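## Task

Use the probe to inspect three LC ports and report each port's number together with its end-face state (clean, dirty or damaged). Port 1: column 4 of 6 counted from the left, block 6 of 10 counted from the top, hole 1 of 4 counted from the top. Port 2: column 4 of 6, block 6 of 10, hole 4 of 4. Port 3: column 5 of 6, block 6 of 10, hole 3 of 4. The phone only displays a port's image while the probe is fully inserted and held still. Leave the probe withdrawn at the end. Knocking or forcing anything else may fail the task, and so does the robot falling or finishing tilted. The finished_scene answer holds only the findings, comma-separated, e.g. answer="9clean, 8dirty".

## Robot and tools

Robot: a Rainbow Robotics RB-Y1 on a two-wheel differential base with rear casters, a bending torso (squat, shift, pitch, yaw), a pan/tilt head, and two 7-joint arms with parallel grippers. Each wrist has a camera in a housing that juts sideways and can strike things. The base is 0.58 m wide, extends 0.10 m ahead of the wheel axle and 0.57 m behind; spinning in place sweeps a 0.58 m radius. It cannot move sideways.

Frames (metres): the base frame has its origin on the floor between the drive wheels, x forward, y left, z up. chest, left_hand and right_hand are reported in it; a hand point is midway between its finger pads, fingers point along the hand's -z, and the pads close along its x. Reported hand positions can be slightly off, especially at long reach. base_odometry is relative to where the base started, counts wheel turns only (slip looks like travel), heading in rad, positive left.

Tools:
- move: one action. Either "base", "joints" or both (optionally with "min_time_s" and "contact_limits"); or "target" alone or with "min_time_s"; or "contact_limits" alone. No action just returns state and images.
  base: {"x_m_s", "turn_rad_s", "for_s"} are velocities, not a destination: forward speed 0.005 to 0.4 m/s either sign or 0; left turn rate 0.02 to 1.509 rad/s either sign or 0; duration 0.1 to 5 s. Omitted velocities are 0. Acceleration is 0.4 m/s² (turns 0.5 rad/s²), so the base coasts up to 1 s (turns 3.1 s) after for_s. Distance is roughly speed times for_s. If |x| + 0.27|turn| exceeds 0.4 both are scaled down.
  joints: a map of joint names to absolute targets (rad, grippers in m of pad opening 0 to 0.1). Key ranges: torso_squat 0 to 1.2, torso_shift -0.3 to 0.6, torso_pitch -0.2 to 1.4 (positive bows forward), torso_yaw -1.5 to 1.5 (raise both arms outward 0.2 rad or more first); shoulder_pitch ±2.356 (negative swings forward/up); left shoulder_roll 0 to 3.141, right -3.141 to 0 (outward); shoulder_yaw ±2.094; elbow -2.617 to 0.01 (negative bends); forearm_roll ±3.141; wrist_pitch -1.57 to 1.919; hand_roll ±2.705; head_pan ±0.523 (positive left); head_tilt -0.35 to 1.57 (positive down). Torso combos must hold: squat+shift<=1.52; squat-shift+pitch<=1.57; shift+0.5pitch-0.4squat<=0.7; shift+0.3pitch-0.5squat<=0.39, or it stops part way as off_target.
  target: one hand's absolute pose in the base frame: side "left"/"right", x, y, z in m (-3 to 3), quat_wxyz as printed in the hand lines. It is solved to joint angles, so the path is an arc; split long moves into short steps. Status: reached (within 10 mm and 2 degrees), short (with the error), or refused (with a reason; nothing moves).
  min_time_s 0.1 to 8: slowest allowed duration for arm, head and torso motions. contact_limits: gripper current 200 to 672.5 mA, persists until changed; lower means gentler grip.
  cameras: list from head_camera, left_wrist_camera, right_wrist_camera, all; [] for none. blocking false returns quickly while motion continues.
- wait: seconds 0 to 10, returns state and images.
- stop: brakes all running motion.
- zoom_image: camera plus region [x0, y0, x1, y1] in pixels, at most 504x504. Head image is 896x504, wrist images 644x364.
- finished_scene: scene (this scene's number) and answer string; use "unknown" if no answer. Irreversible.

Result lines: move says done or the worst status; base_status, joint_status, left/right_hand_status per motion. off_target = rested away from goal and may still push. time_out, contact_stop (torso only), limit_stop_at_<name> (built-in limit or self-collision guard) are unrequested stops; after the first one appears, remaining calls in that reply are skipped. "joint command not followed" means the arm-collision check withheld targets. on_its_own lists uncommanded behaviour. lidar_m: 12 distances, 30-degree sectors counter-clockwise from straight ahead, at 0.23 m height. motor_effort: wheel load percent, positive forward; at rest under 30 is normal. Wrist force/torque are raw, offset and include hand weight. Joint torques and external torques hint at contact.

Handle with care: insert the probe gently and straight; do not ram the panel or neighbouring fibers. Keep the arms from hitting or squeezing each other (a hard press ends the scene). Driving into furniture does not stop the base and can tilt or tip it; body catching on an edge while wheels push can topple it. Stalled wheels shut the wheel motors off for 2 s. Contact torque reaching a joint limit (e.g. elbow 31.3, wrist joints 21.7 N m) freezes the robot 10 s. Long stretched holds heat motors; at 80 °C the arm is braked. Thinking time advances the simulation, so keep replies brief while motions run.

Each tool is called after "Call:" as name([rows], argument=value, ...), one row to a line, values as JSON.

## Session

Call:
move()

Scene clock: 0.00 s.
Joint torques (N m): no reading
External joint torques (N m): no reading
Motor temperatures (°C): left_arm=[32 28 34 35 43 33 38] | right_arm=[38 36 33 41 36 47 46]
Wrist force (N): no reading
Wrist torque (N m): no reading
Wrist force, peak (N): no reading
base_odometry: x=+0.000 y=+0.000 heading=+0.000
lidar_m: 1.38 1.13 2.35 2.34 2.57 4.01 4.46 2.84 2.30 2.29 1.73 1.10
base_status: not commanded
joint_positions: torso_squat_rad=+0.350 torso_shift_rad=+0.000 torso_pitch_rad=+0.000 torso_yaw_rad=+0.000 left_shoulder_pitch_rad=+0.017 left_shoulder_roll_rad=+0.038 left_shoulder_yaw_rad=-0.004 left_elbow_rad=-0.229 left_forearm_roll_rad=+0.028 left_wrist_pitch_rad=-0.015 left_hand_roll_rad=+0.002 left_gripper_m=+0.100 right_shoulder_pitch_rad=+0.017 right_shoulder_roll_rad=-0.653 right_shoulder_yaw_rad=+0.593 right_elbow_rad=-2.403 right_forearm_roll_rad=+0.733 right_wrist_pitch_rad=+0.993 right_hand_roll_rad=+0.451 right_gripper_m=+0.047 head_pan_rad=+0.000 head_tilt_rad=+0.400
joint_status: not commanded
wheel_motors_off: 0
motor_effort: left_wheel=+2 right_wheel=+0
chest: x=-0.2280 y=+0.0007 z=+1.2475 quat_wxyz=(+1.000, +0.000, +0.000, +0.000) (m; base frame)
left_hand: x=-0.1252 y=+0.2491 z=+0.5701 quat_wxyz=(+0.993, +0.017, -0.114, +0.013) (m; base frame)
right_hand: x=+0.1876 y=-0.1892 z=+1.1562 quat_wxyz=(+0.511, -0.497, -0.489, +0.503) (m; base frame)
pictures: head_camera, left_wrist_camera, right_wrist_camera

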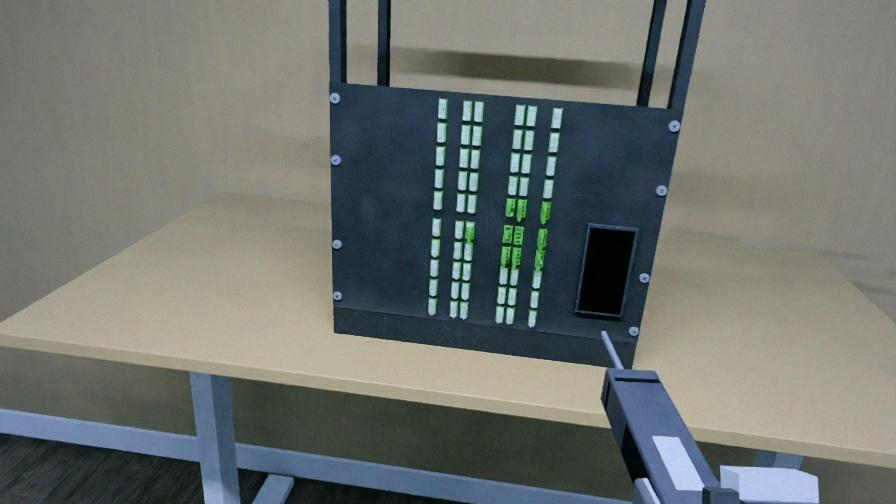

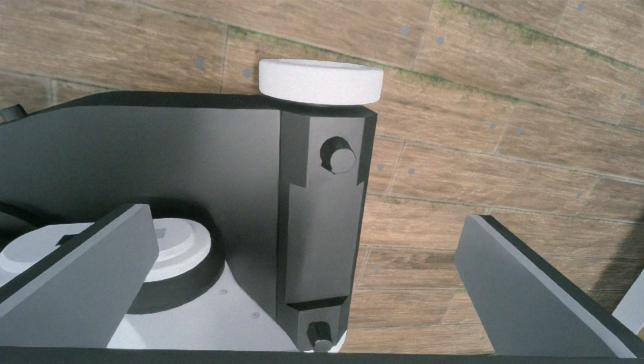

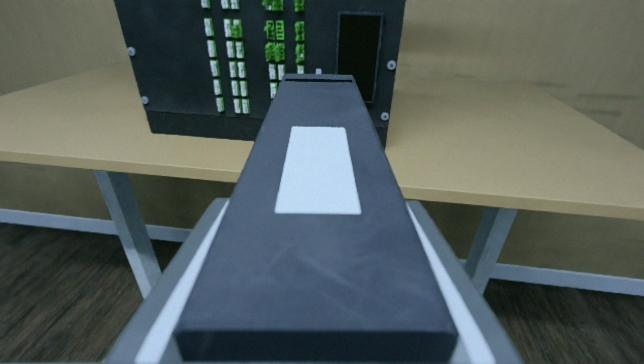

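Call:
zoom_image(camera="head_camera", region=[420, 80, 580, 200])

Call:
zoom_image(camera="head_camera", region=[420, 190, 580, 335])

Call:
zoom_image(camera="head_camera", region=[560, 310, 800, 500])

Call:
zoom_image(camera="right_wrist_camera", region=[200, 0, 460, 150])

Scaled by 3.150 from the camera's 896x504 image, which has a finer 1280x720 frame.

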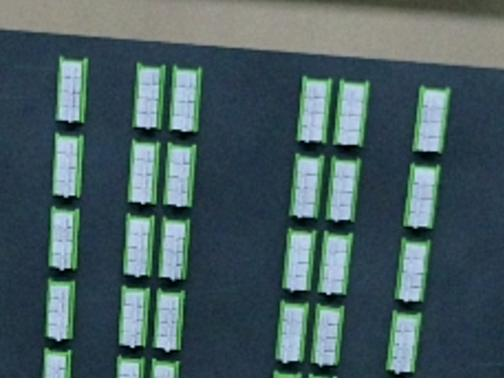

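Scaled by 3.150 from the camera's 896x504 image, which has a finer 1280x720 frame.

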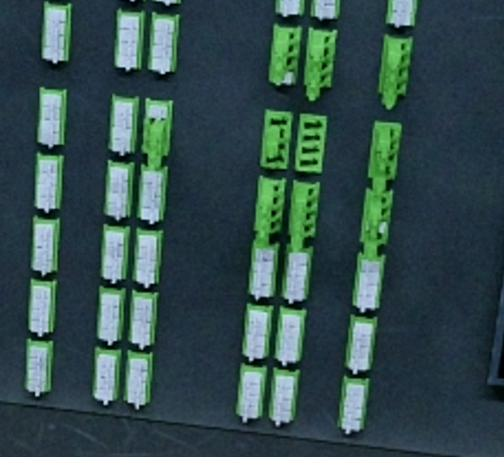

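Scaled by 2.100 from the camera's 896x504 image, which has a finer 1280x720 frame.

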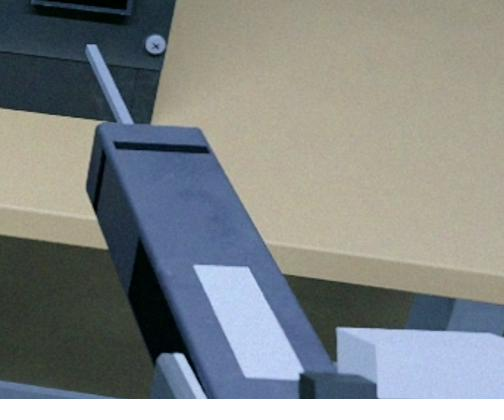

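Scaled by 1.938 from the camera's 644x364 image, which has a finer 1265x715 frame.

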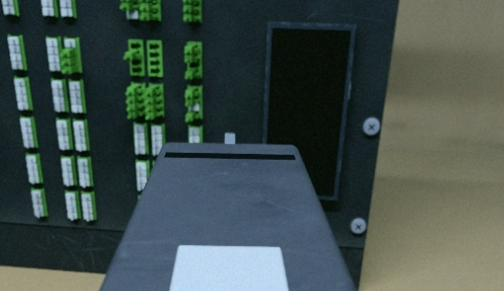

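Call:
move(base={"x_m_s":0.15,"for_s":2.0})

Call:
zoom_image(camera="head_camera", region=[400, 50, 800, 500])

Call:
zoom_image(camera="right_wrist_camera", region=[100, 0, 460, 200])

Scene clock: 36.03 s.
Joint torques (N m): left_arm=[-2.48 1.88 -0.52 -0.96 0.06 -0.45 -0.04] | right_arm=[-31.69 -3.68 -21.75 14.79 -0.49 -2.11 -0.01]
External joint torques (N m): left_arm=[-0.26 0.76 -0.62 0.16 0.06 0.07 -0.03] | right_arm=[-23.87 0.75 -16.54 23.13 -1.96 -1.25 -0.01]
External joint torques when the fault began: right_arm=[-45.63 1.21 -30.18 37.79 -2.42 -4.73 0.37]
Motor temperatures (°C): left_arm=[32 28 34 35 43 33 38] | right_arm=[40 36 34 42 36 47 46]
Wrist force (N): left_arm=[-2.5 -0.8 -5.9] | right_arm=[-4.3 -0.2 160.5]
Wrist torque (N m): left_arm=[-0.01 -0.15 0.06] | right_arm=[-0.71 1.52 0.32]
Wrist force, peak (N): left_arm=[-6.5 -0.3 -5.7] | right_arm=[-11.2 2.0 195.9]
move: torque_fault
TORQUE FAULT: right_elbow_rad reached its load limit. The robot stopped for 10 seconds, dropped its targets and accepts commands again. The stop added 9.3 s to the call.
base_odometry: x=+0.291 y=+0.000 heading=-0.001
lidar_m: 1.10 0.87 1.88 2.30 2.51 3.89 4.73 2.90 2.35 2.33 0.90 1.11
base_status: torque_fault (sent for 2 of 2 s)
joint_positions: torso_squat_rad=+0.351 torso_shift_rad=-0.003 torso_pitch_rad=-0.005 torso_yaw_rad=-0.001 left_shoulder_pitch_rad=+0.017 left_shoulder_roll_rad=+0.038 left_shoulder_yaw_rad=-0.004 left_elbow_rad=-0.229 left_forearm_roll_rad=+0.028 left_wrist_pitch_rad=-0.015 left_hand_roll_rad=+0.002 left_gripper_m=+0.100 right_shoulder_pitch_rad=+0.029 right_shoulder_roll_rad=-0.653 right_shoulder_yaw_rad=+0.601 right_elbow_rad=-2.414 right_forearm_roll_rad=+0.734 right_wrist_pitch_rad=+0.994 right_hand_roll_rad=+0.451 right_gripper_m=+0.047 head_pan_rad=+0.000 head_tilt_rad=+0.400
joint_status: not commanded
wheel_motors_off: 0
motor_effort: left_wheel=+24(51) right_wheel=+45(61)
chest: x=-0.2316 y=+0.0007 z=+1.2473 quat_wxyz=(+1.000, +0.000, -0.003, -0.001) (m; base frame)
left_hand: x=-0.1251 y=+0.2490 z=+0.5705 quat_wxyz=(+0.993, +0.017, -0.117, +0.013) (m; base frame)
right_hand: x=+0.1802 y=-0.1872 z=+1.1558 quat_wxyz=(+0.511, -0.494, -0.491, +0.503) (m; base frame)
pictures: head_camera, left_wrist_camera, right_wrist_camera

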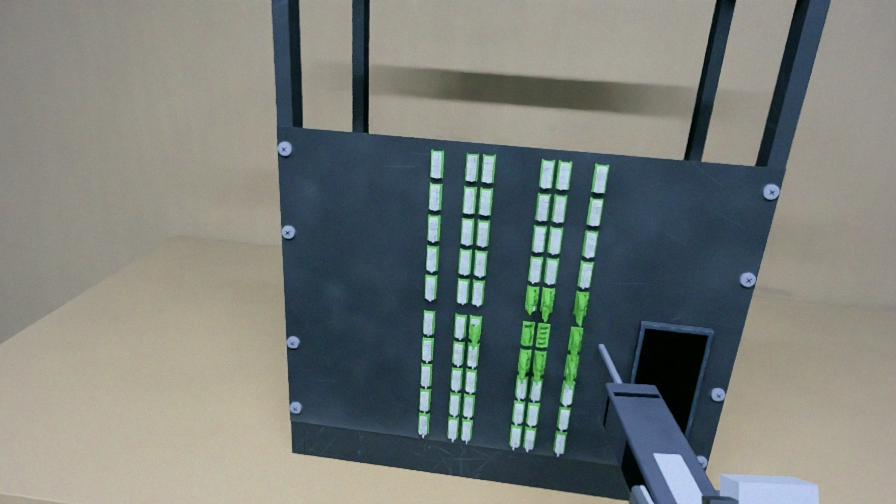

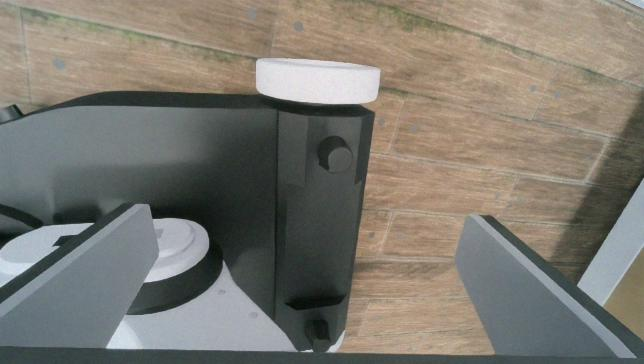

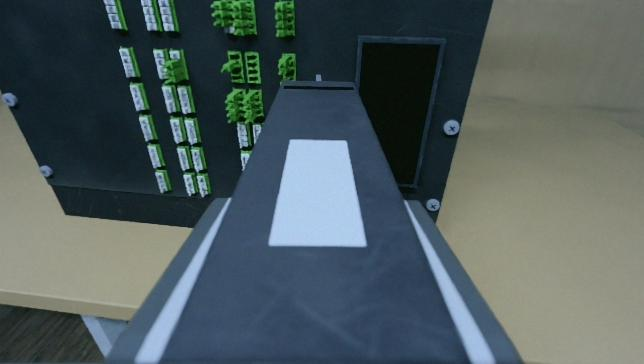

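Scaled by 1.120 from the camera's 896x504 image, which has a finer 1280x720 frame.

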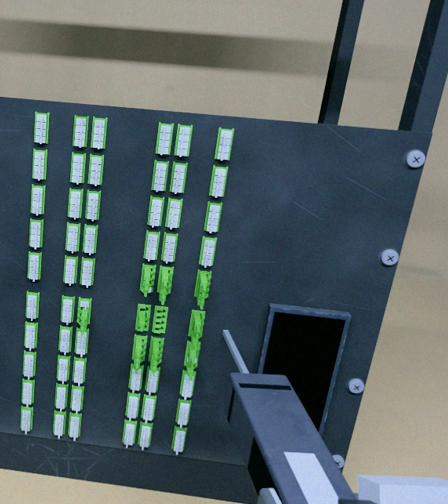

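Scaled by 1.400 from the camera's 644x364 image, which has a finer 1265x715 frame.

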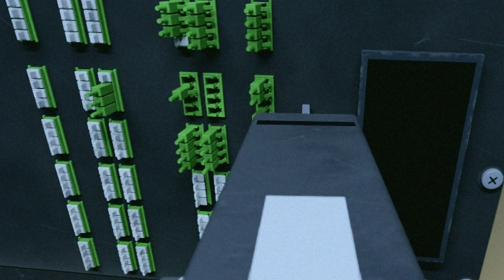

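Call:
move(base={"x_m_s":-0.1,"for_s":1.0})

Call:
zoom_image(camera="head_camera", region=[560, 310, 800, 500])

Call:
zoom_image(camera="right_wrist_camera", region=[100, 0, 460, 200])

Scene clock: 40.73 s.
Joint torques (N m): left_arm=[-2.3 1.8 -0.09 -0.88 0.08 -0.56 -0.06] | right_arm=[-11.63 -3.66 -6.92 -8.84 1.69 -0.95 0]
External joint torques (N m): left_arm=[-0.24 0.68 -0.2 0.17 0.07 -0.05 -0.05] | right_arm=[-3.8 0.81 -1.68 -0.49 0.21 -0.11 0]
Motor temperatures (°C): left_arm=[32 28 34 35 43 33 38] | right_arm=[40 36 34 42 36 47 46]
Wrist force (N): left_arm=[-2.6 -0.5 -6.1] | right_arm=[-0.7 3.3 -0.4]
Wrist torque (N m): left_arm=[-0.03 -0.16 0.08] | right_arm=[0.58 0.37 0.29]
Wrist force, peak (N): left_arm=[-2.9 -1.0 -6.1] | right_arm=[-4.4 0.2 160.6]
move: done
base_odometry: x=+0.191 y=+0.000 heading=+0.000
lidar_m: 1.20 0.95 2.04 2.32 2.54 3.93 4.64 2.88 2.33 2.31 0.97 1.01
base_status: done (sent for 1 of 1 s)
joint_positions: torso_squat_rad=+0.350 torso_shift_rad=+0.000 torso_pitch_rad=+0.000 torso_yaw_rad=+0.000 left_shoulder_pitch_rad=+0.017 left_shoulder_roll_rad=+0.038 left_shoulder_yaw_rad=-0.004 left_elbow_rad=-0.229 left_forearm_roll_rad=+0.028 left_wrist_pitch_rad=-0.015 left_hand_roll_rad=+0.002 left_gripper_m=+0.100 right_shoulder_pitch_rad=+0.024 right_shoulder_roll_rad=-0.653 right_shoulder_yaw_rad=+0.597 right_elbow_rad=-2.408 right_forearm_roll_rad=+0.733 right_wrist_pitch_rad=+0.993 right_hand_roll_rad=+0.451 right_gripper_m=+0.047 head_pan_rad=+0.000 head_tilt_rad=+0.400
joint_status: not commanded
wheel_motors_off: 0
motor_effort: left_wheel=-1(27) right_wheel=-24(45)
chest: x=-0.2280 y=+0.0007 z=+1.2475 quat_wxyz=(+1.000, +0.000, +0.000, +0.000) (m; base frame)
left_hand: x=-0.1252 y=+0.2491 z=+0.5701 quat_wxyz=(+0.993, +0.017, -0.114, +0.013) (m; base frame)
right_hand: x=+0.1855 y=-0.1882 z=+1.1545 quat_wxyz=(+0.512, -0.495, -0.489, +0.504) (m; base frame)
pictures: head_camera, left_wrist_camera, right_wrist_camera

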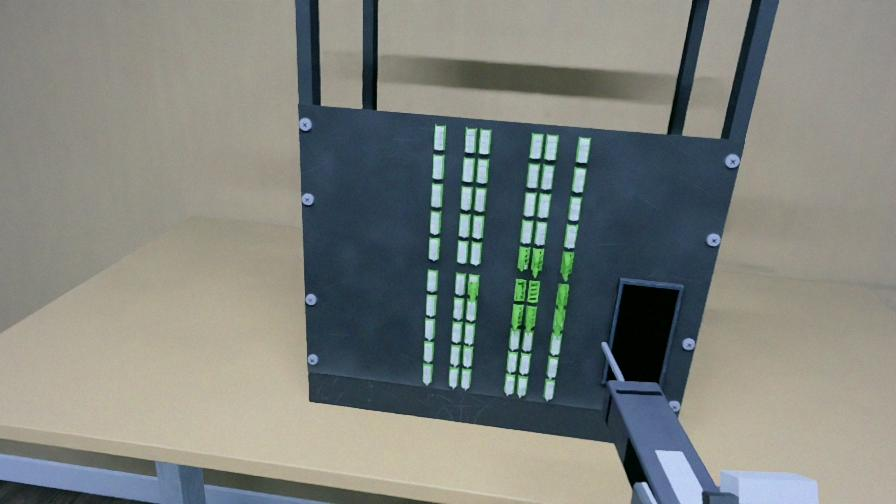

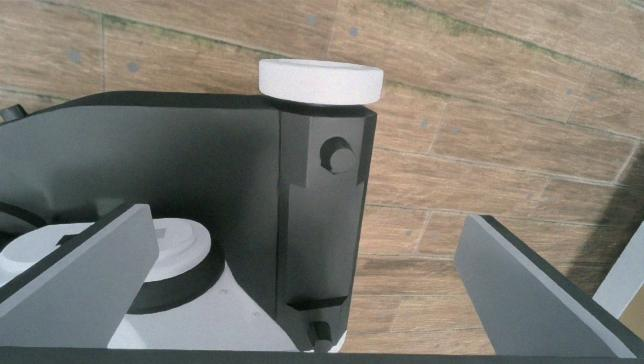

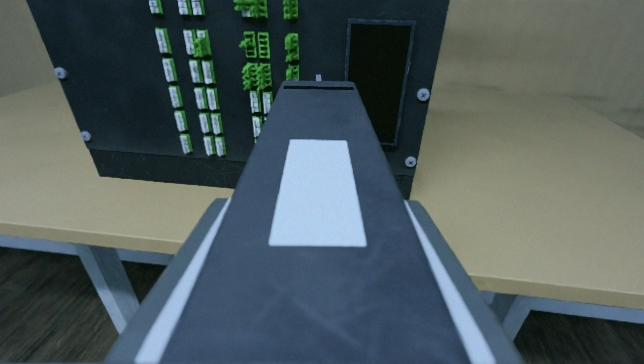

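Scaled by 2.100 from the camera's 896x504 image, which has a finer 1280x720 frame.

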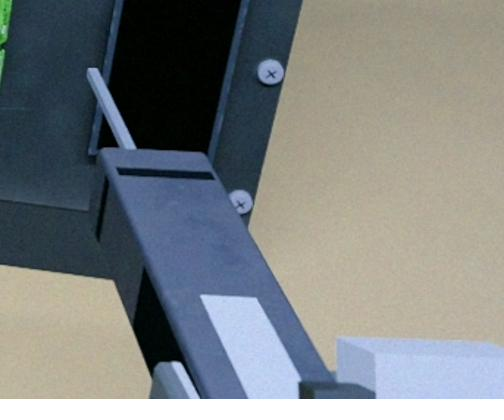

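Scaled by 1.400 from the camera's 644x364 image, which has a finer 1265x715 frame.

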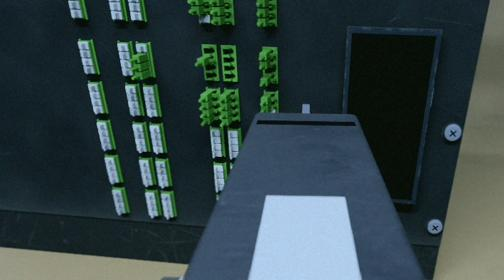

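Call:
zoom_image(camera="right_wrist_camera", region=[220, 0, 340, 80])

Call:
zoom_image(camera="head_camera", region=[480, 230, 600, 340])

Call:
zoom_image(camera="right_wrist_camera", region=[270, 60, 370, 130])

Call:
zoom_image(camera="head_camera", region=[590, 330, 670, 400])

Scaled by 4.200 from the camera's 644x364 image, which has a finer 1265x715 frame.

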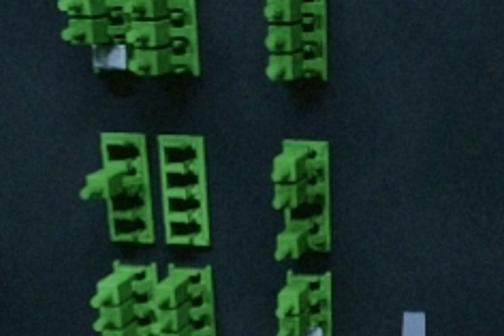

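Scaled by 4.200 from the camera's 896x504 image, which has a finer 1280x720 frame.

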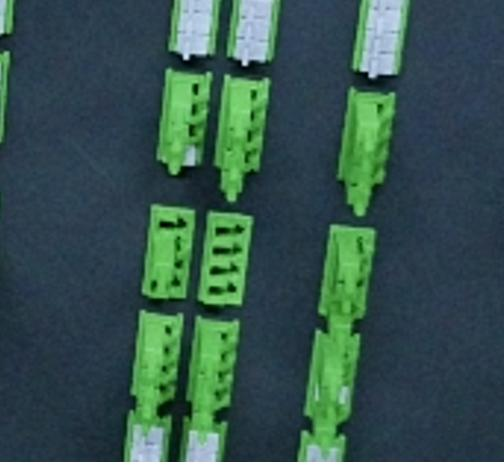

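Scaled by 5.040 from the camera's 644x364 image, which has a finer 1265x715 frame.

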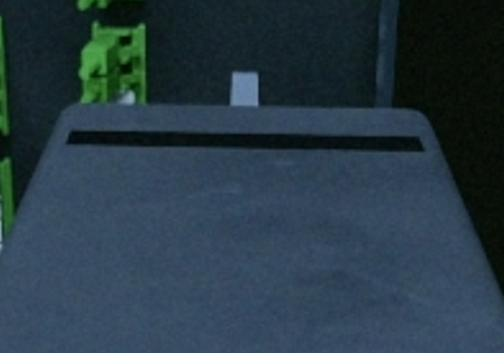

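Scaled by 6.300 from the camera's 896x504 image, which has a finer 1280x720 frame.

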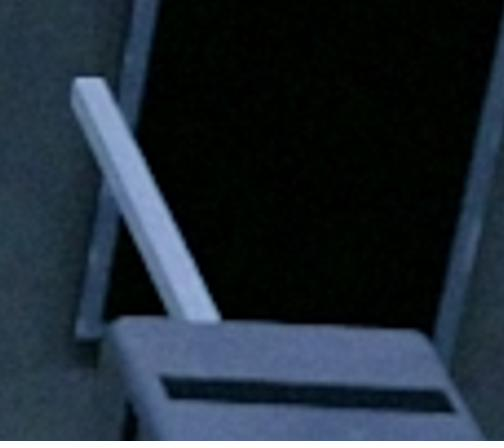

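Call:
move(target={"side":"left","x":0.12,"y":0.3,"z":1.1,"quat_wxyz":[-0.323,-0.236,0.542,0.739]}, min_time_s=4, cameras=["head_camera","left_wrist_camera"])

Scene clock: 80.83 s.
Joint torques (N m): left_arm=[-3.85 12.13 9.59 -4.33 0.79 0.02 0.29] | right_arm=[-11.34 -3.69 -6.78 -8.93 1.75 -1.01 0.08]
External joint torques (N m): left_arm=[0.83 1.12 0.72 -0.48 -0.13 -0.08 0.28] | right_arm=[-3.51 0.78 -1.54 -0.59 0.27 -0.16 0.08]
Motor temperatures (°C): left_arm=[32 28 34 35 43 33 38] | right_arm=[39 36 33 42 36 47 46]
Wrist force (N): left_arm=[-0.7 -5.4 -1.4] | right_arm=[-0.6 3.3 -0.6]
Wrist torque (N m): left_arm=[0.21 0.00 0.07] | right_arm=[0.56 0.38 0.29]
Wrist force, peak (N): left_arm=[-4.9 -4.8 -3.1] | right_arm=[-0.8 3.5 -0.5]
move: done
base_odometry: x=+0.191 y=+0.000 heading=+0.000
lidar_m: 1.20 0.96 2.06 2.31 2.54 3.92 4.64 2.89 2.33 2.31 0.97 1.00
base_status: not commanded
joint_positions: torso_squat_rad=+0.350 torso_shift_rad=+0.000 torso_pitch_rad=+0.000 torso_yaw_rad=+0.000 left_shoulder_pitch_rad=+0.509 left_shoulder_roll_rad=+1.216 left_shoulder_yaw_rad=+0.083 left_elbow_rad=-2.024 left_forearm_roll_rad=-0.652 left_wrist_pitch_rad=-0.506 left_hand_roll_rad=+0.075 left_gripper_m=+0.100 right_shoulder_pitch_rad=+0.024 right_shoulder_roll_rad=-0.653 right_shoulder_yaw_rad=+0.597 right_elbow_rad=-2.408 right_forearm_roll_rad=+0.733 right_wrist_pitch_rad=+0.993 right_hand_roll_rad=+0.451 right_gripper_m=+0.047 head_pan_rad=+0.000 head_tilt_rad=+0.400
joint_status: all done
wheel_motors_off: 0
motor_effort: left_wheel=-1(1) right_wheel=-22(26)
chest: x=-0.2280 y=+0.0007 z=+1.2475 quat_wxyz=(+1.000, +0.000, +0.000, +0.000) (m; base frame)
left_hand: x=+0.1201 y=+0.2998 z=+1.0998 quat_wxyz=(+0.323, +0.236, -0.542, -0.739) (m; base frame)
left_hand_status: reached (checked arc, planned for 4.0 s): 0 mm and 0.0 deg off.
right_hand: x=+0.1855 y=-0.1882 z=+1.1545 quat_wxyz=(+0.512, -0.495, -0.489, +0.504) (m; base frame)
pictures: head_camera, left_wrist_camera

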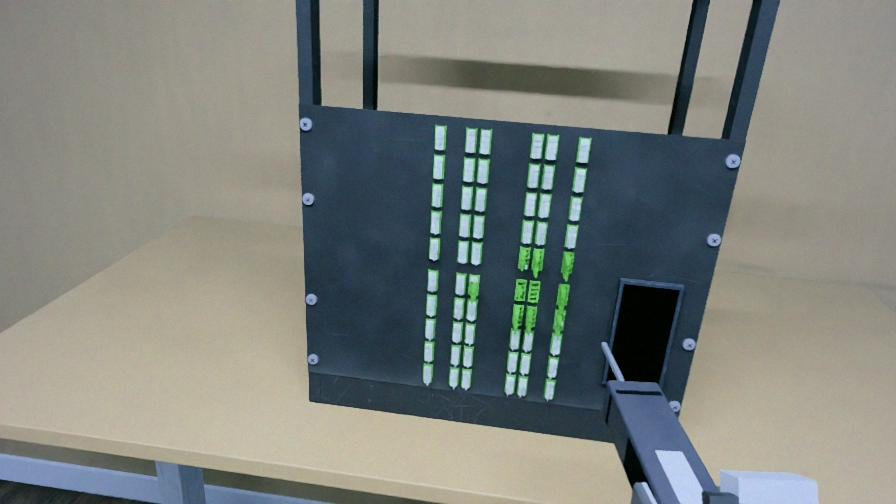

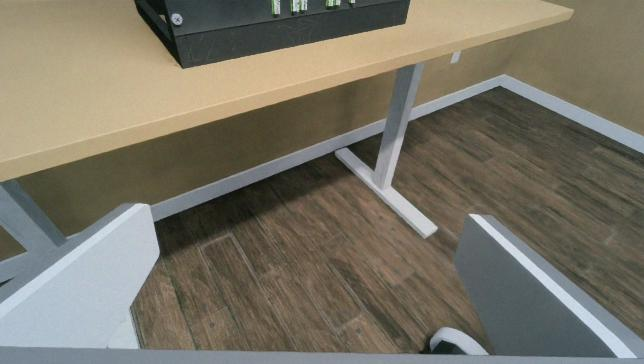

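Call:
move(target={"side":"left","x":0.36,"y":0.09,"z":1.23,"quat_wxyz":[-0.27,-0.295,0.6755,0.619]}, min_time_s=4)

Scene clock: 91.67 s.
Joint torques (N m): left_arm=[-20.13 6.9 8.4 -4.46 0.28 0.61 0.28] | right_arm=[-11.58 -3.8 -6.84 -8.83 1.65 -0.96 0.05]
External joint torques (N m): left_arm=[-1.5 -0.84 -1.07 0.73 -0.06 0.13 0.26] | right_arm=[-3.74 0.67 -1.6 -0.48 0.17 -0.11 0.05]
Motor temperatures (°C): left_arm=[32 28 34 35 43 33 38] | right_arm=[39 36 33 42 36 47 46]
Wrist force (N): left_arm=[-1.5 -6.1 1.4] | right_arm=[-0.7 3.2 -0.1]
Wrist torque (N m): left_arm=[0.32 -0.13 0.02] | right_arm=[0.57 0.36 0.29]
Wrist force, peak (N): left_arm=[-1.8 -7.3 1.3] | right_arm=[-0.7 3.6 -0.4]
move: done
base_odometry: x=+0.191 y=+0.000 heading=+0.000
lidar_m: 1.20 0.97 2.05 2.31 2.54 3.93 4.64 2.88 2.34 2.31 0.97 1.01
base_status: not commanded
joint_positions: torso_squat_rad=+0.350 torso_shift_rad=+0.000 torso_pitch_rad=+0.000 torso_yaw_rad=+0.000 left_shoulder_pitch_rad=-0.735 left_shoulder_roll_rad=+0.761 left_shoulder_yaw_rad=-0.614 left_elbow_rad=-1.472 left_forearm_roll_rad=-0.793 left_wrist_pitch_rad=-0.149 left_hand_roll_rad=+0.261 left_gripper_m=+0.100 right_shoulder_pitch_rad=+0.024 right_shoulder_roll_rad=-0.653 right_shoulder_yaw_rad=+0.597 right_elbow_rad=-2.408 right_forearm_roll_rad=+0.733 right_wrist_pitch_rad=+0.993 right_hand_roll_rad=+0.451 right_gripper_m=+0.047 head_pan_rad=+0.000 head_tilt_rad=+0.400
joint_status: all done
wheel_motors_off: 0
motor_effort: left_wheel=-1(1) right_wheel=-25(26)
chest: x=-0.2280 y=+0.0007 z=+1.2475 quat_wxyz=(+1.000, +0.000, +0.000, +0.000) (m; base frame)
left_hand: x=+0.3598 y=+0.0902 z=+1.2298 quat_wxyz=(+0.271, +0.295, -0.675, -0.619) (m; base frame)
left_hand_status: reached (checked arc, planned for 4.0 s): 0 mm and 0.1 deg off.
right_hand: x=+0.1855 y=-0.1882 z=+1.1545 quat_wxyz=(+0.512, -0.495, -0.489, +0.504) (m; base frame)
pictures: head_camera, left_wrist_camera, right_wrist_camera

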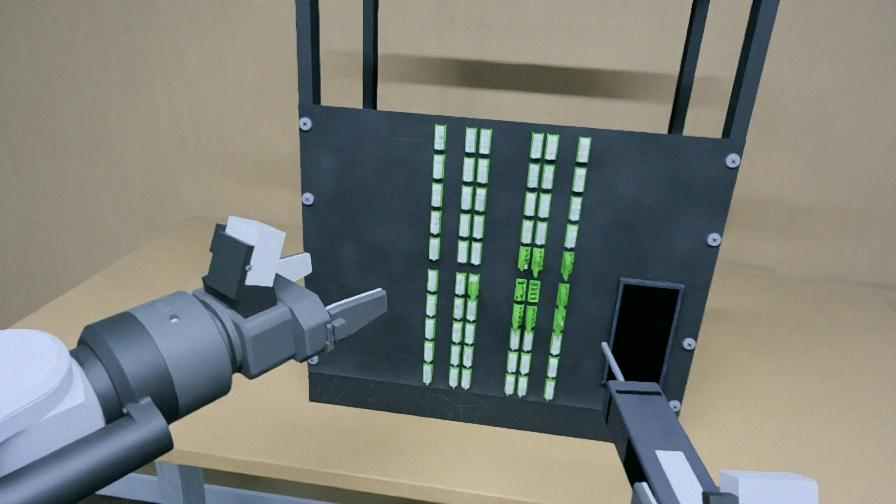

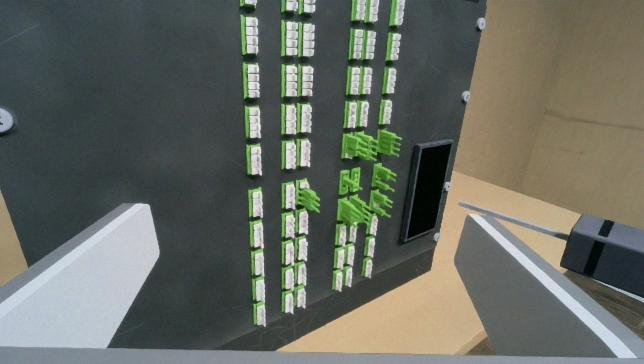

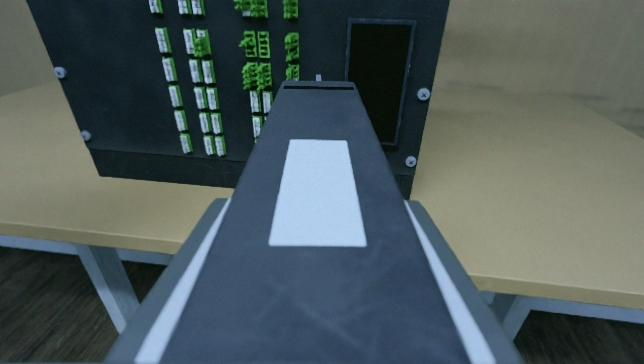

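Call:
zoom_image(camera="left_wrist_camera", region=[320, 110, 440, 240])

Call:
zoom_image(camera="left_wrist_camera", region=[440, 180, 640, 300])

Scaled by 3.877 from the camera's 644x364 image, which has a finer 920x520 frame.

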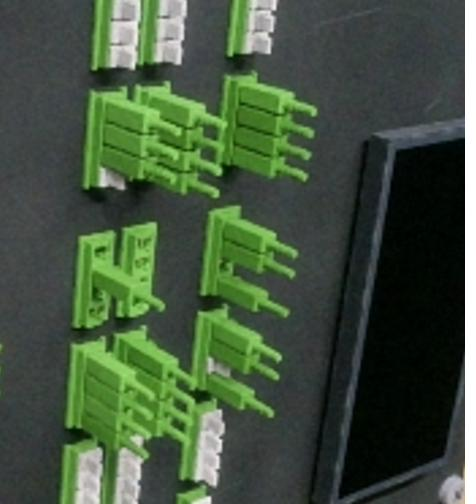

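Scaled by 2.520 from the camera's 644x364 image, which has a finer 920x520 frame.

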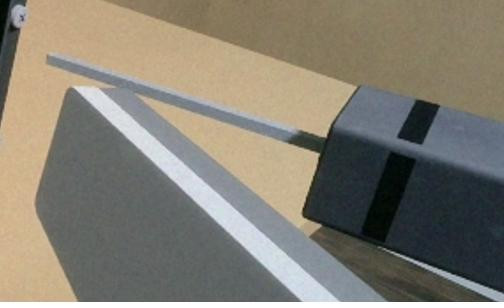

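Call:
move(target={"side":"right","x":0.2175,"y":-0.075,"z":1.2125,"quat_wxyz":[0.5418,-0.5145,-0.4851,0.4544]}, min_time_s=5)

Call:
zoom_image(camera="left_wrist_camera", region=[320, 110, 600, 300])

Call:
zoom_image(camera="head_camera", region=[440, 220, 640, 420])

Scene clock: 124.43 s.
Joint torques (N m): left_arm=[-20.07 6.72 8.23 -4.56 0.3 0.72 0.25] | right_arm=[-15.96 4.8 -2.07 -7.94 2.11 -1.48 0.27]
External joint torques (N m): left_arm=[-1.44 -1.02 -1.23 0.63 -0.04 0.24 0.24] | right_arm=[-4.39 1.79 0.76 -0.19 0.72 -0.18 0.27]
Motor temperatures (°C): left_arm=[34 28 35 35 43 33 38] | right_arm=[39 36 33 42 36 46 45]
Wrist force (N): left_arm=[-1.2 -6.6 1.1] | right_arm=[-1.0 3.4 -0.2]
Wrist torque (N m): left_arm=[0.37 -0.10 0.03] | right_arm=[0.55 0.40 0.26]
Wrist force, peak (N): left_arm=[-1.5 -7.1 1.8] | right_arm=[-1.0 3.5 -0.2]
move: done
base_odometry: x=+0.191 y=+0.000 heading=+0.000
lidar_m: 1.20 0.96 2.05 2.31 2.53 3.91 4.64 2.88 2.33 2.32 0.97 1.01
base_status: not commanded
joint_positions: torso_squat_rad=+0.350 torso_shift_rad=+0.000 torso_pitch_rad=+0.000 torso_yaw_rad=+0.000 left_shoulder_pitch_rad=-0.735 left_shoulder_roll_rad=+0.761 left_shoulder_yaw_rad=-0.614 left_elbow_rad=-1.472 left_forearm_roll_rad=-0.793 left_wrist_pitch_rad=-0.149 left_hand_roll_rad=+0.261 left_gripper_m=+0.100 right_shoulder_pitch_rad=-0.306 right_shoulder_roll_rad=-0.137 right_shoulder_yaw_rad=+0.732 right_elbow_rad=-2.191 right_forearm_roll_rad=+0.913 right_wrist_pitch_rad=+1.277 right_hand_roll_rad=+0.679 right_gripper_m=+0.047 head_pan_rad=+0.000 head_tilt_rad=+0.400
joint_status: all done
wheel_motors_off: 0
motor_effort: left_wheel=-1(1) right_wheel=-24(26)
chest: x=-0.2280 y=+0.0007 z=+1.2475 quat_wxyz=(+1.000, +0.000, +0.000, +0.000) (m; base frame)
left_hand: x=+0.3598 y=+0.0902 z=+1.2298 quat_wxyz=(+0.271, +0.295, -0.675, -0.619) (m; base frame)
right_hand: x=+0.2175 y=-0.0753 z=+1.2121 quat_wxyz=(+0.542, -0.514, -0.485, +0.455) (m; base frame)
right_hand_status: reached (checked arc, planned for 5.0 s): 1 mm and 0.1 deg off.
pictures: head_camera, left_wrist_camera, right_wrist_camera

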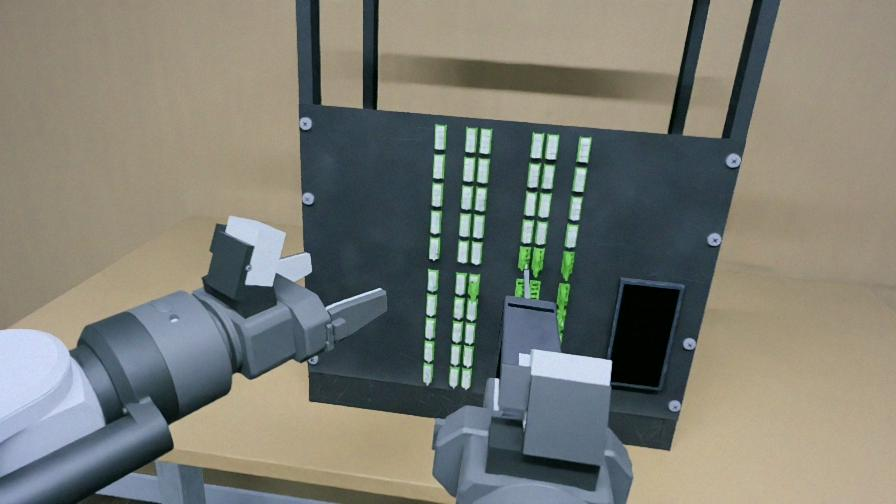

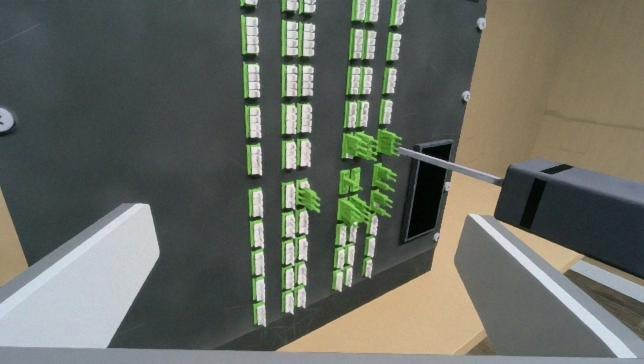

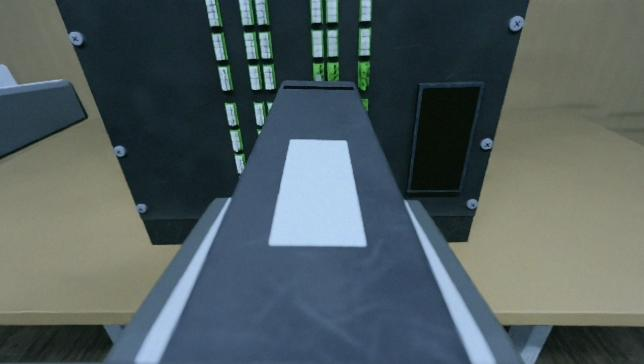

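Scaled by 1.800 from the camera's 644x364 image, which has a finer 920x520 frame.

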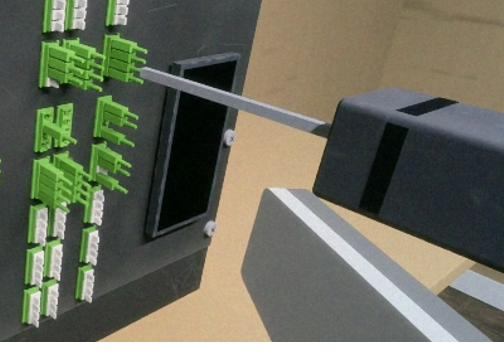

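Scaled by 2.520 from the camera's 896x504 image, which has a finer 1280x720 frame.

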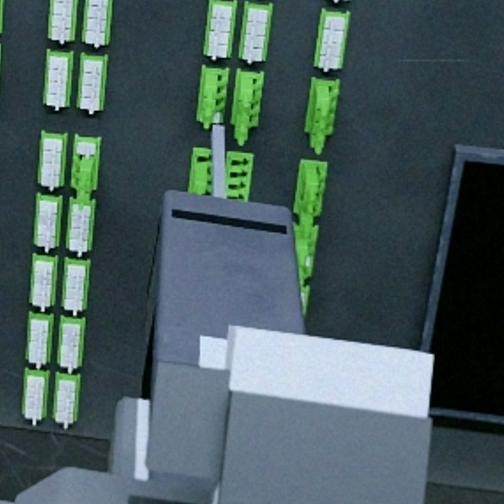

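Call:
move(target={"side":"right","x":0.2175,"y":-0.075,"z":1.1745,"quat_wxyz":[0.5418,-0.5145,-0.4851,0.4544]}, min_time_s=2)

Call:
zoom_image(camera="left_wrist_camera", region=[330, 130, 450, 230])

Call:
zoom_image(camera="head_camera", region=[480, 240, 580, 340])

Call:
zoom_image(camera="right_wrist_camera", region=[260, 0, 400, 100])

Scene clock: 142.67 s.
Joint torques (N m): left_arm=[-20.01 6.76 8.23 -4.45 0.2 0.55 0.35] | right_arm=[-11.19 2.36 -2.08 -8.68 2.29 -1.94 -0.2]
External joint torques (N m): left_arm=[-1.38 -0.98 -1.24 0.74 -0.14 0.08 0.33] | right_arm=[-0.18 -0.71 0.79 -0.31 0.78 -0.85 -0.2]
Motor temperatures (°C): left_arm=[34 28 35 35 43 33 38] | right_arm=[39 36 33 42 36 46 45]
Wrist force (N): left_arm=[-1.5 -6.2 1.2] | right_arm=[-1.2 2.9 -0.1]
Wrist torque (N m): left_arm=[0.32 -0.12 0.04] | right_arm=[0.60 0.36 0.28]
Wrist force, peak (N): left_arm=[-1.5 -7.0 1.5] | right_arm=[-1.0 3.5 -0.2]
move: done
base_odometry: x=+0.191 y=+0.000 heading=+0.000
lidar_m: 1.20 0.97 2.05 2.31 2.54 3.93 4.64 2.88 2.34 2.31 0.96 1.01
base_status: not commanded
joint_positions: torso_squat_rad=+0.350 torso_shift_rad=+0.000 torso_pitch_rad=+0.000 torso_yaw_rad=+0.000 left_shoulder_pitch_rad=-0.735 left_shoulder_roll_rad=+0.761 left_shoulder_yaw_rad=-0.614 left_elbow_rad=-1.472 left_forearm_roll_rad=-0.793 left_wrist_pitch_rad=-0.149 left_hand_roll_rad=+0.261 left_gripper_m=+0.100 right_shoulder_pitch_rad=-0.240 right_shoulder_roll_rad=-0.171 right_shoulder_yaw_rad=+0.775 right_elbow_rad=-2.116 right_forearm_roll_rad=+0.989 right_wrist_pitch_rad=+1.202 right_hand_roll_rad=+0.545 right_gripper_m=+0.047 head_pan_rad=+0.000 head_tilt_rad=+0.400
joint_status: all done
wheel_motors_off: 0
motor_effort: left_wheel=-1(1) right_wheel=-23(26)
chest: x=-0.2280 y=+0.0007 z=+1.2475 quat_wxyz=(+1.000, +0.000, +0.000, +0.000) (m; base frame)
left_hand: x=+0.3598 y=+0.0902 z=+1.2298 quat_wxyz=(+0.271, +0.295, -0.675, -0.619) (m; base frame)
right_hand: x=+0.2175 y=-0.0749 z=+1.1746 quat_wxyz=(+0.542, -0.514, -0.485, +0.455) (m; base frame)
right_hand_status: reached (checked arc, planned for 2.0 s): 0 mm and 0.0 deg off.
pictures: head_camera, left_wrist_camera, right_wrist_camera

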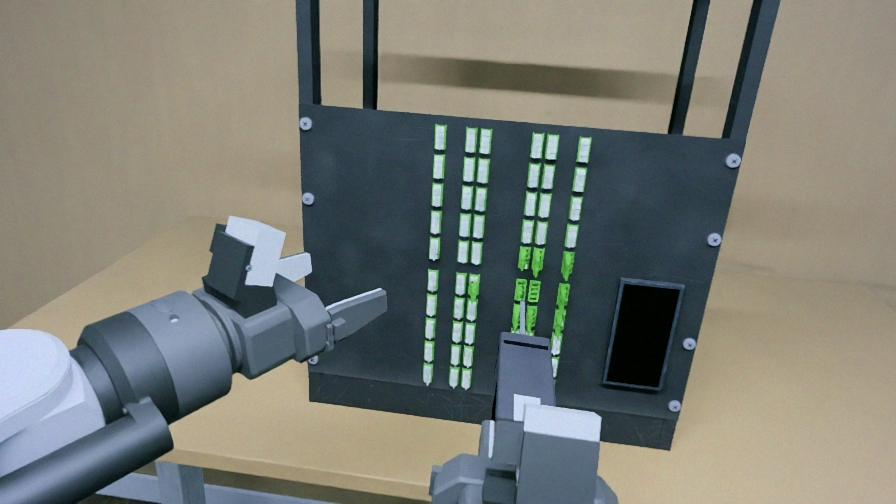

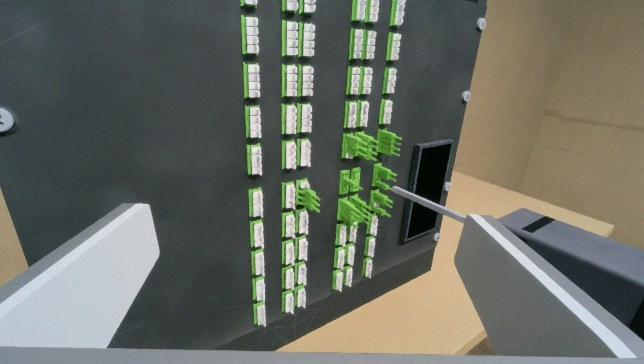

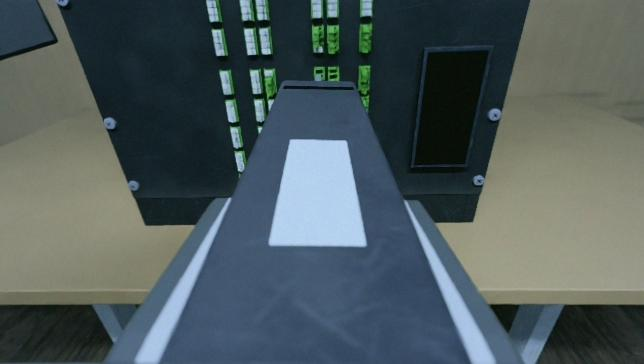

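Scaled by 4.200 from the camera's 644x364 image, which has a finer 920x520 frame.

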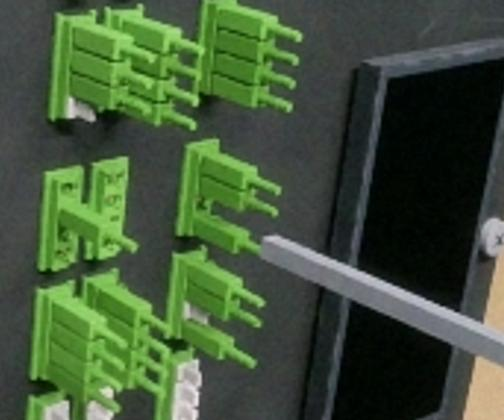

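Scaled by 5.040 from the camera's 896x504 image, which has a finer 1280x720 frame.

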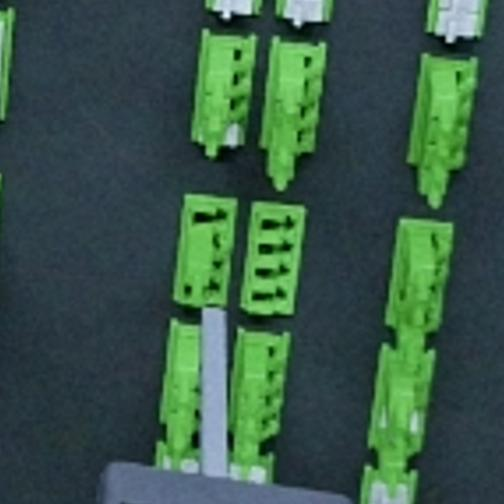

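Scaled by 3.600 from the camera's 644x364 image, which has a finer 1265x715 frame.

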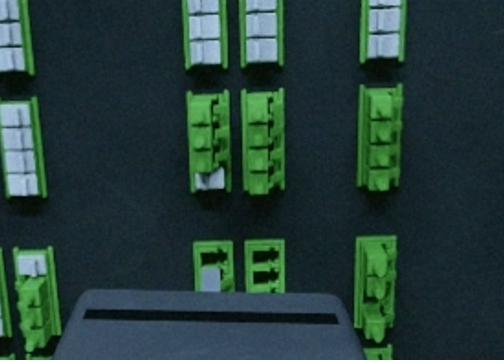

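Call:
move(target={"side":"left","x":0.411,"y":0.047,"z":1.165,"quat_wxyz":[-0.27,-0.295,0.6755,0.619]}, min_time_s=3)

Call:
zoom_image(camera="left_wrist_camera", region=[330, 30, 480, 150])

Scene clock: 165.57 s.
Joint torques (N m): left_arm=[-22.77 4.48 6.14 -7.16 1.06 -0.45 -0.37] | right_arm=[-11.1 2.39 -2.08 -8.75 2.32 -1.82 -0.27]
External joint torques (N m): left_arm=[-1.89 -1.07 0.81 0.69 0.21 -0.17 -0.38] | right_arm=[-0.09 -0.67 0.79 -0.38 0.81 -0.72 -0.26]
Motor temperatures (°C): left_arm=[35 28 35 35 43 33 38] | right_arm=[39 36 33 42 36 46 45]
Wrist force (N): left_arm=[-1.3 -7.0 1.4] | right_arm=[-1.1 3.2 0.0]
Wrist torque (N m): left_arm=[0.39 -0.09 0.03] | right_arm=[0.57 0.37 0.28]
Wrist force, peak (N): left_arm=[-1.5 -7.2 1.3] | right_arm=[-1.2 3.5 -0.2]
move: done
base_odometry: x=+0.191 y=+0.000 heading=+0.000
lidar_m: 1.20 0.97 2.05 2.31 2.53 3.93 4.64 2.87 2.33 2.32 0.97 1.01
base_status: not commanded
joint_positions: torso_squat_rad=+0.350 torso_shift_rad=+0.000 torso_pitch_rad=+0.000 torso_yaw_rad=+0.000 left_shoulder_pitch_rad=-0.821 left_shoulder_roll_rad=+0.355 left_shoulder_yaw_rad=-0.389 left_elbow_rad=-0.916 left_forearm_roll_rad=-0.770 left_wrist_pitch_rad=-0.426 left_hand_roll_rad=-0.160 left_gripper_m=+0.100 right_shoulder_pitch_rad=-0.240 right_shoulder_roll_rad=-0.171 right_shoulder_yaw_rad=+0.775 right_elbow_rad=-2.116 right_forearm_roll_rad=+0.989 right_wrist_pitch_rad=+1.202 right_hand_roll_rad=+0.545 right_gripper_m=+0.047 head_pan_rad=+0.000 head_tilt_rad=+0.400
joint_status: all done
wheel_motors_off: 0
motor_effort: left_wheel=-1(1) right_wheel=-26(26)
chest: x=-0.2280 y=+0.0007 z=+1.2475 quat_wxyz=(+1.000, +0.000, +0.000, +0.000) (m; base frame)
left_hand: x=+0.4108 y=+0.0471 z=+1.1646 quat_wxyz=(+0.271, +0.295, -0.675, -0.620) (m; base frame)
left_hand_status: reached (checked arc, planned for 3.0 s): 0 mm and 0.1 deg off.
right_hand: x=+0.2175 y=-0.0749 z=+1.1745 quat_wxyz=(+0.542, -0.514, -0.485, +0.455) (m; base frame)
pictures: head_camera, left_wrist_camera, right_wrist_camera

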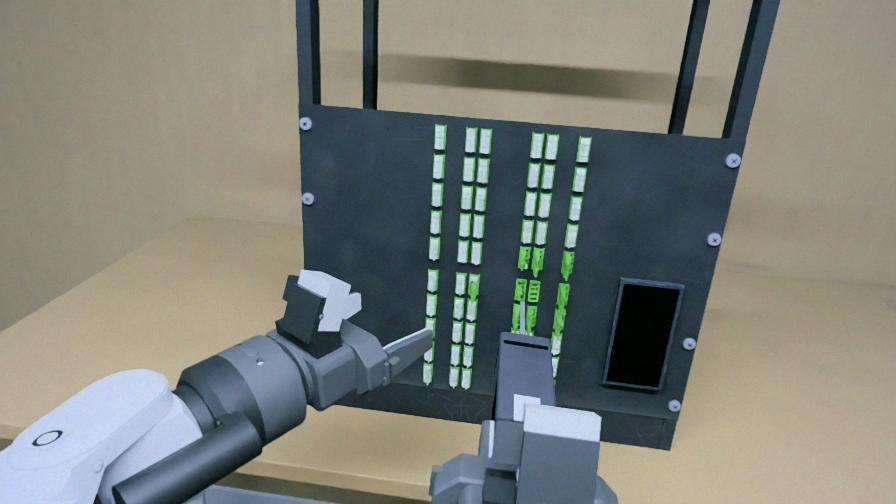

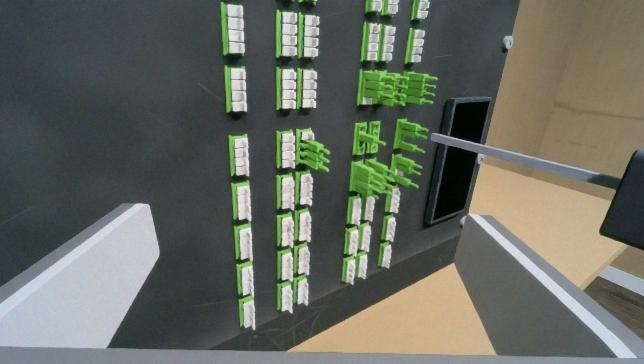

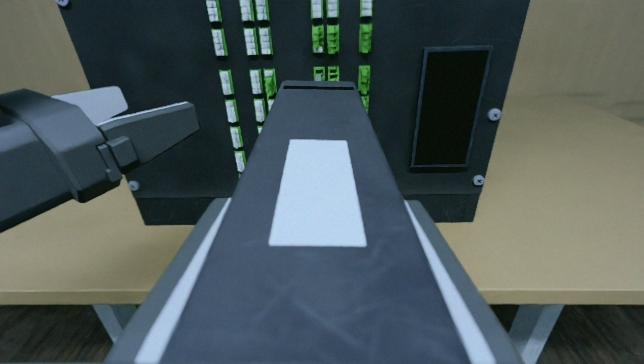

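Scaled by 3.360 from the camera's 644x364 image, which has a finer 920x520 frame.

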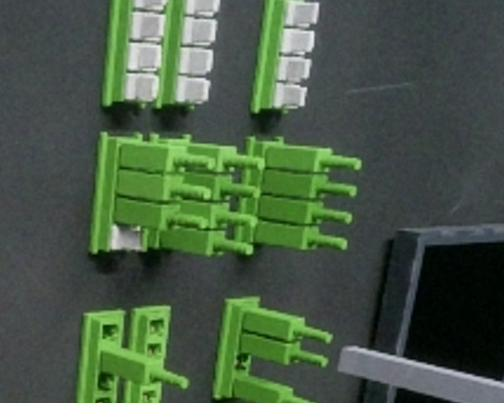

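Call:
zoom_image(camera="left_wrist_camera", region=[345, 110, 445, 170])

Call:
zoom_image(camera="head_camera", region=[505, 270, 555, 310])

Scaled by 5.040 from the camera's 644x364 image, which has a finer 920x520 frame.

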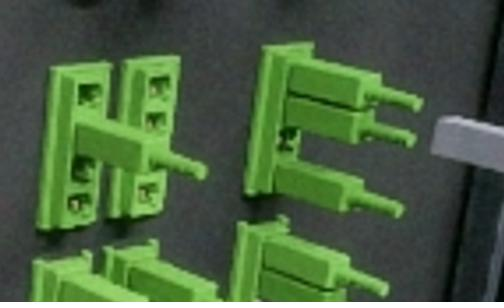

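Scaled by 10.080 from the camera's 896x504 image, which has a finer 1280x720 frame.

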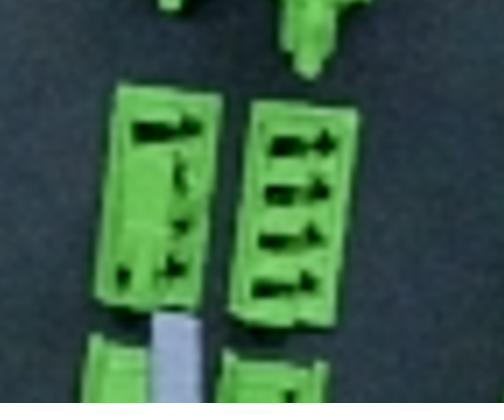

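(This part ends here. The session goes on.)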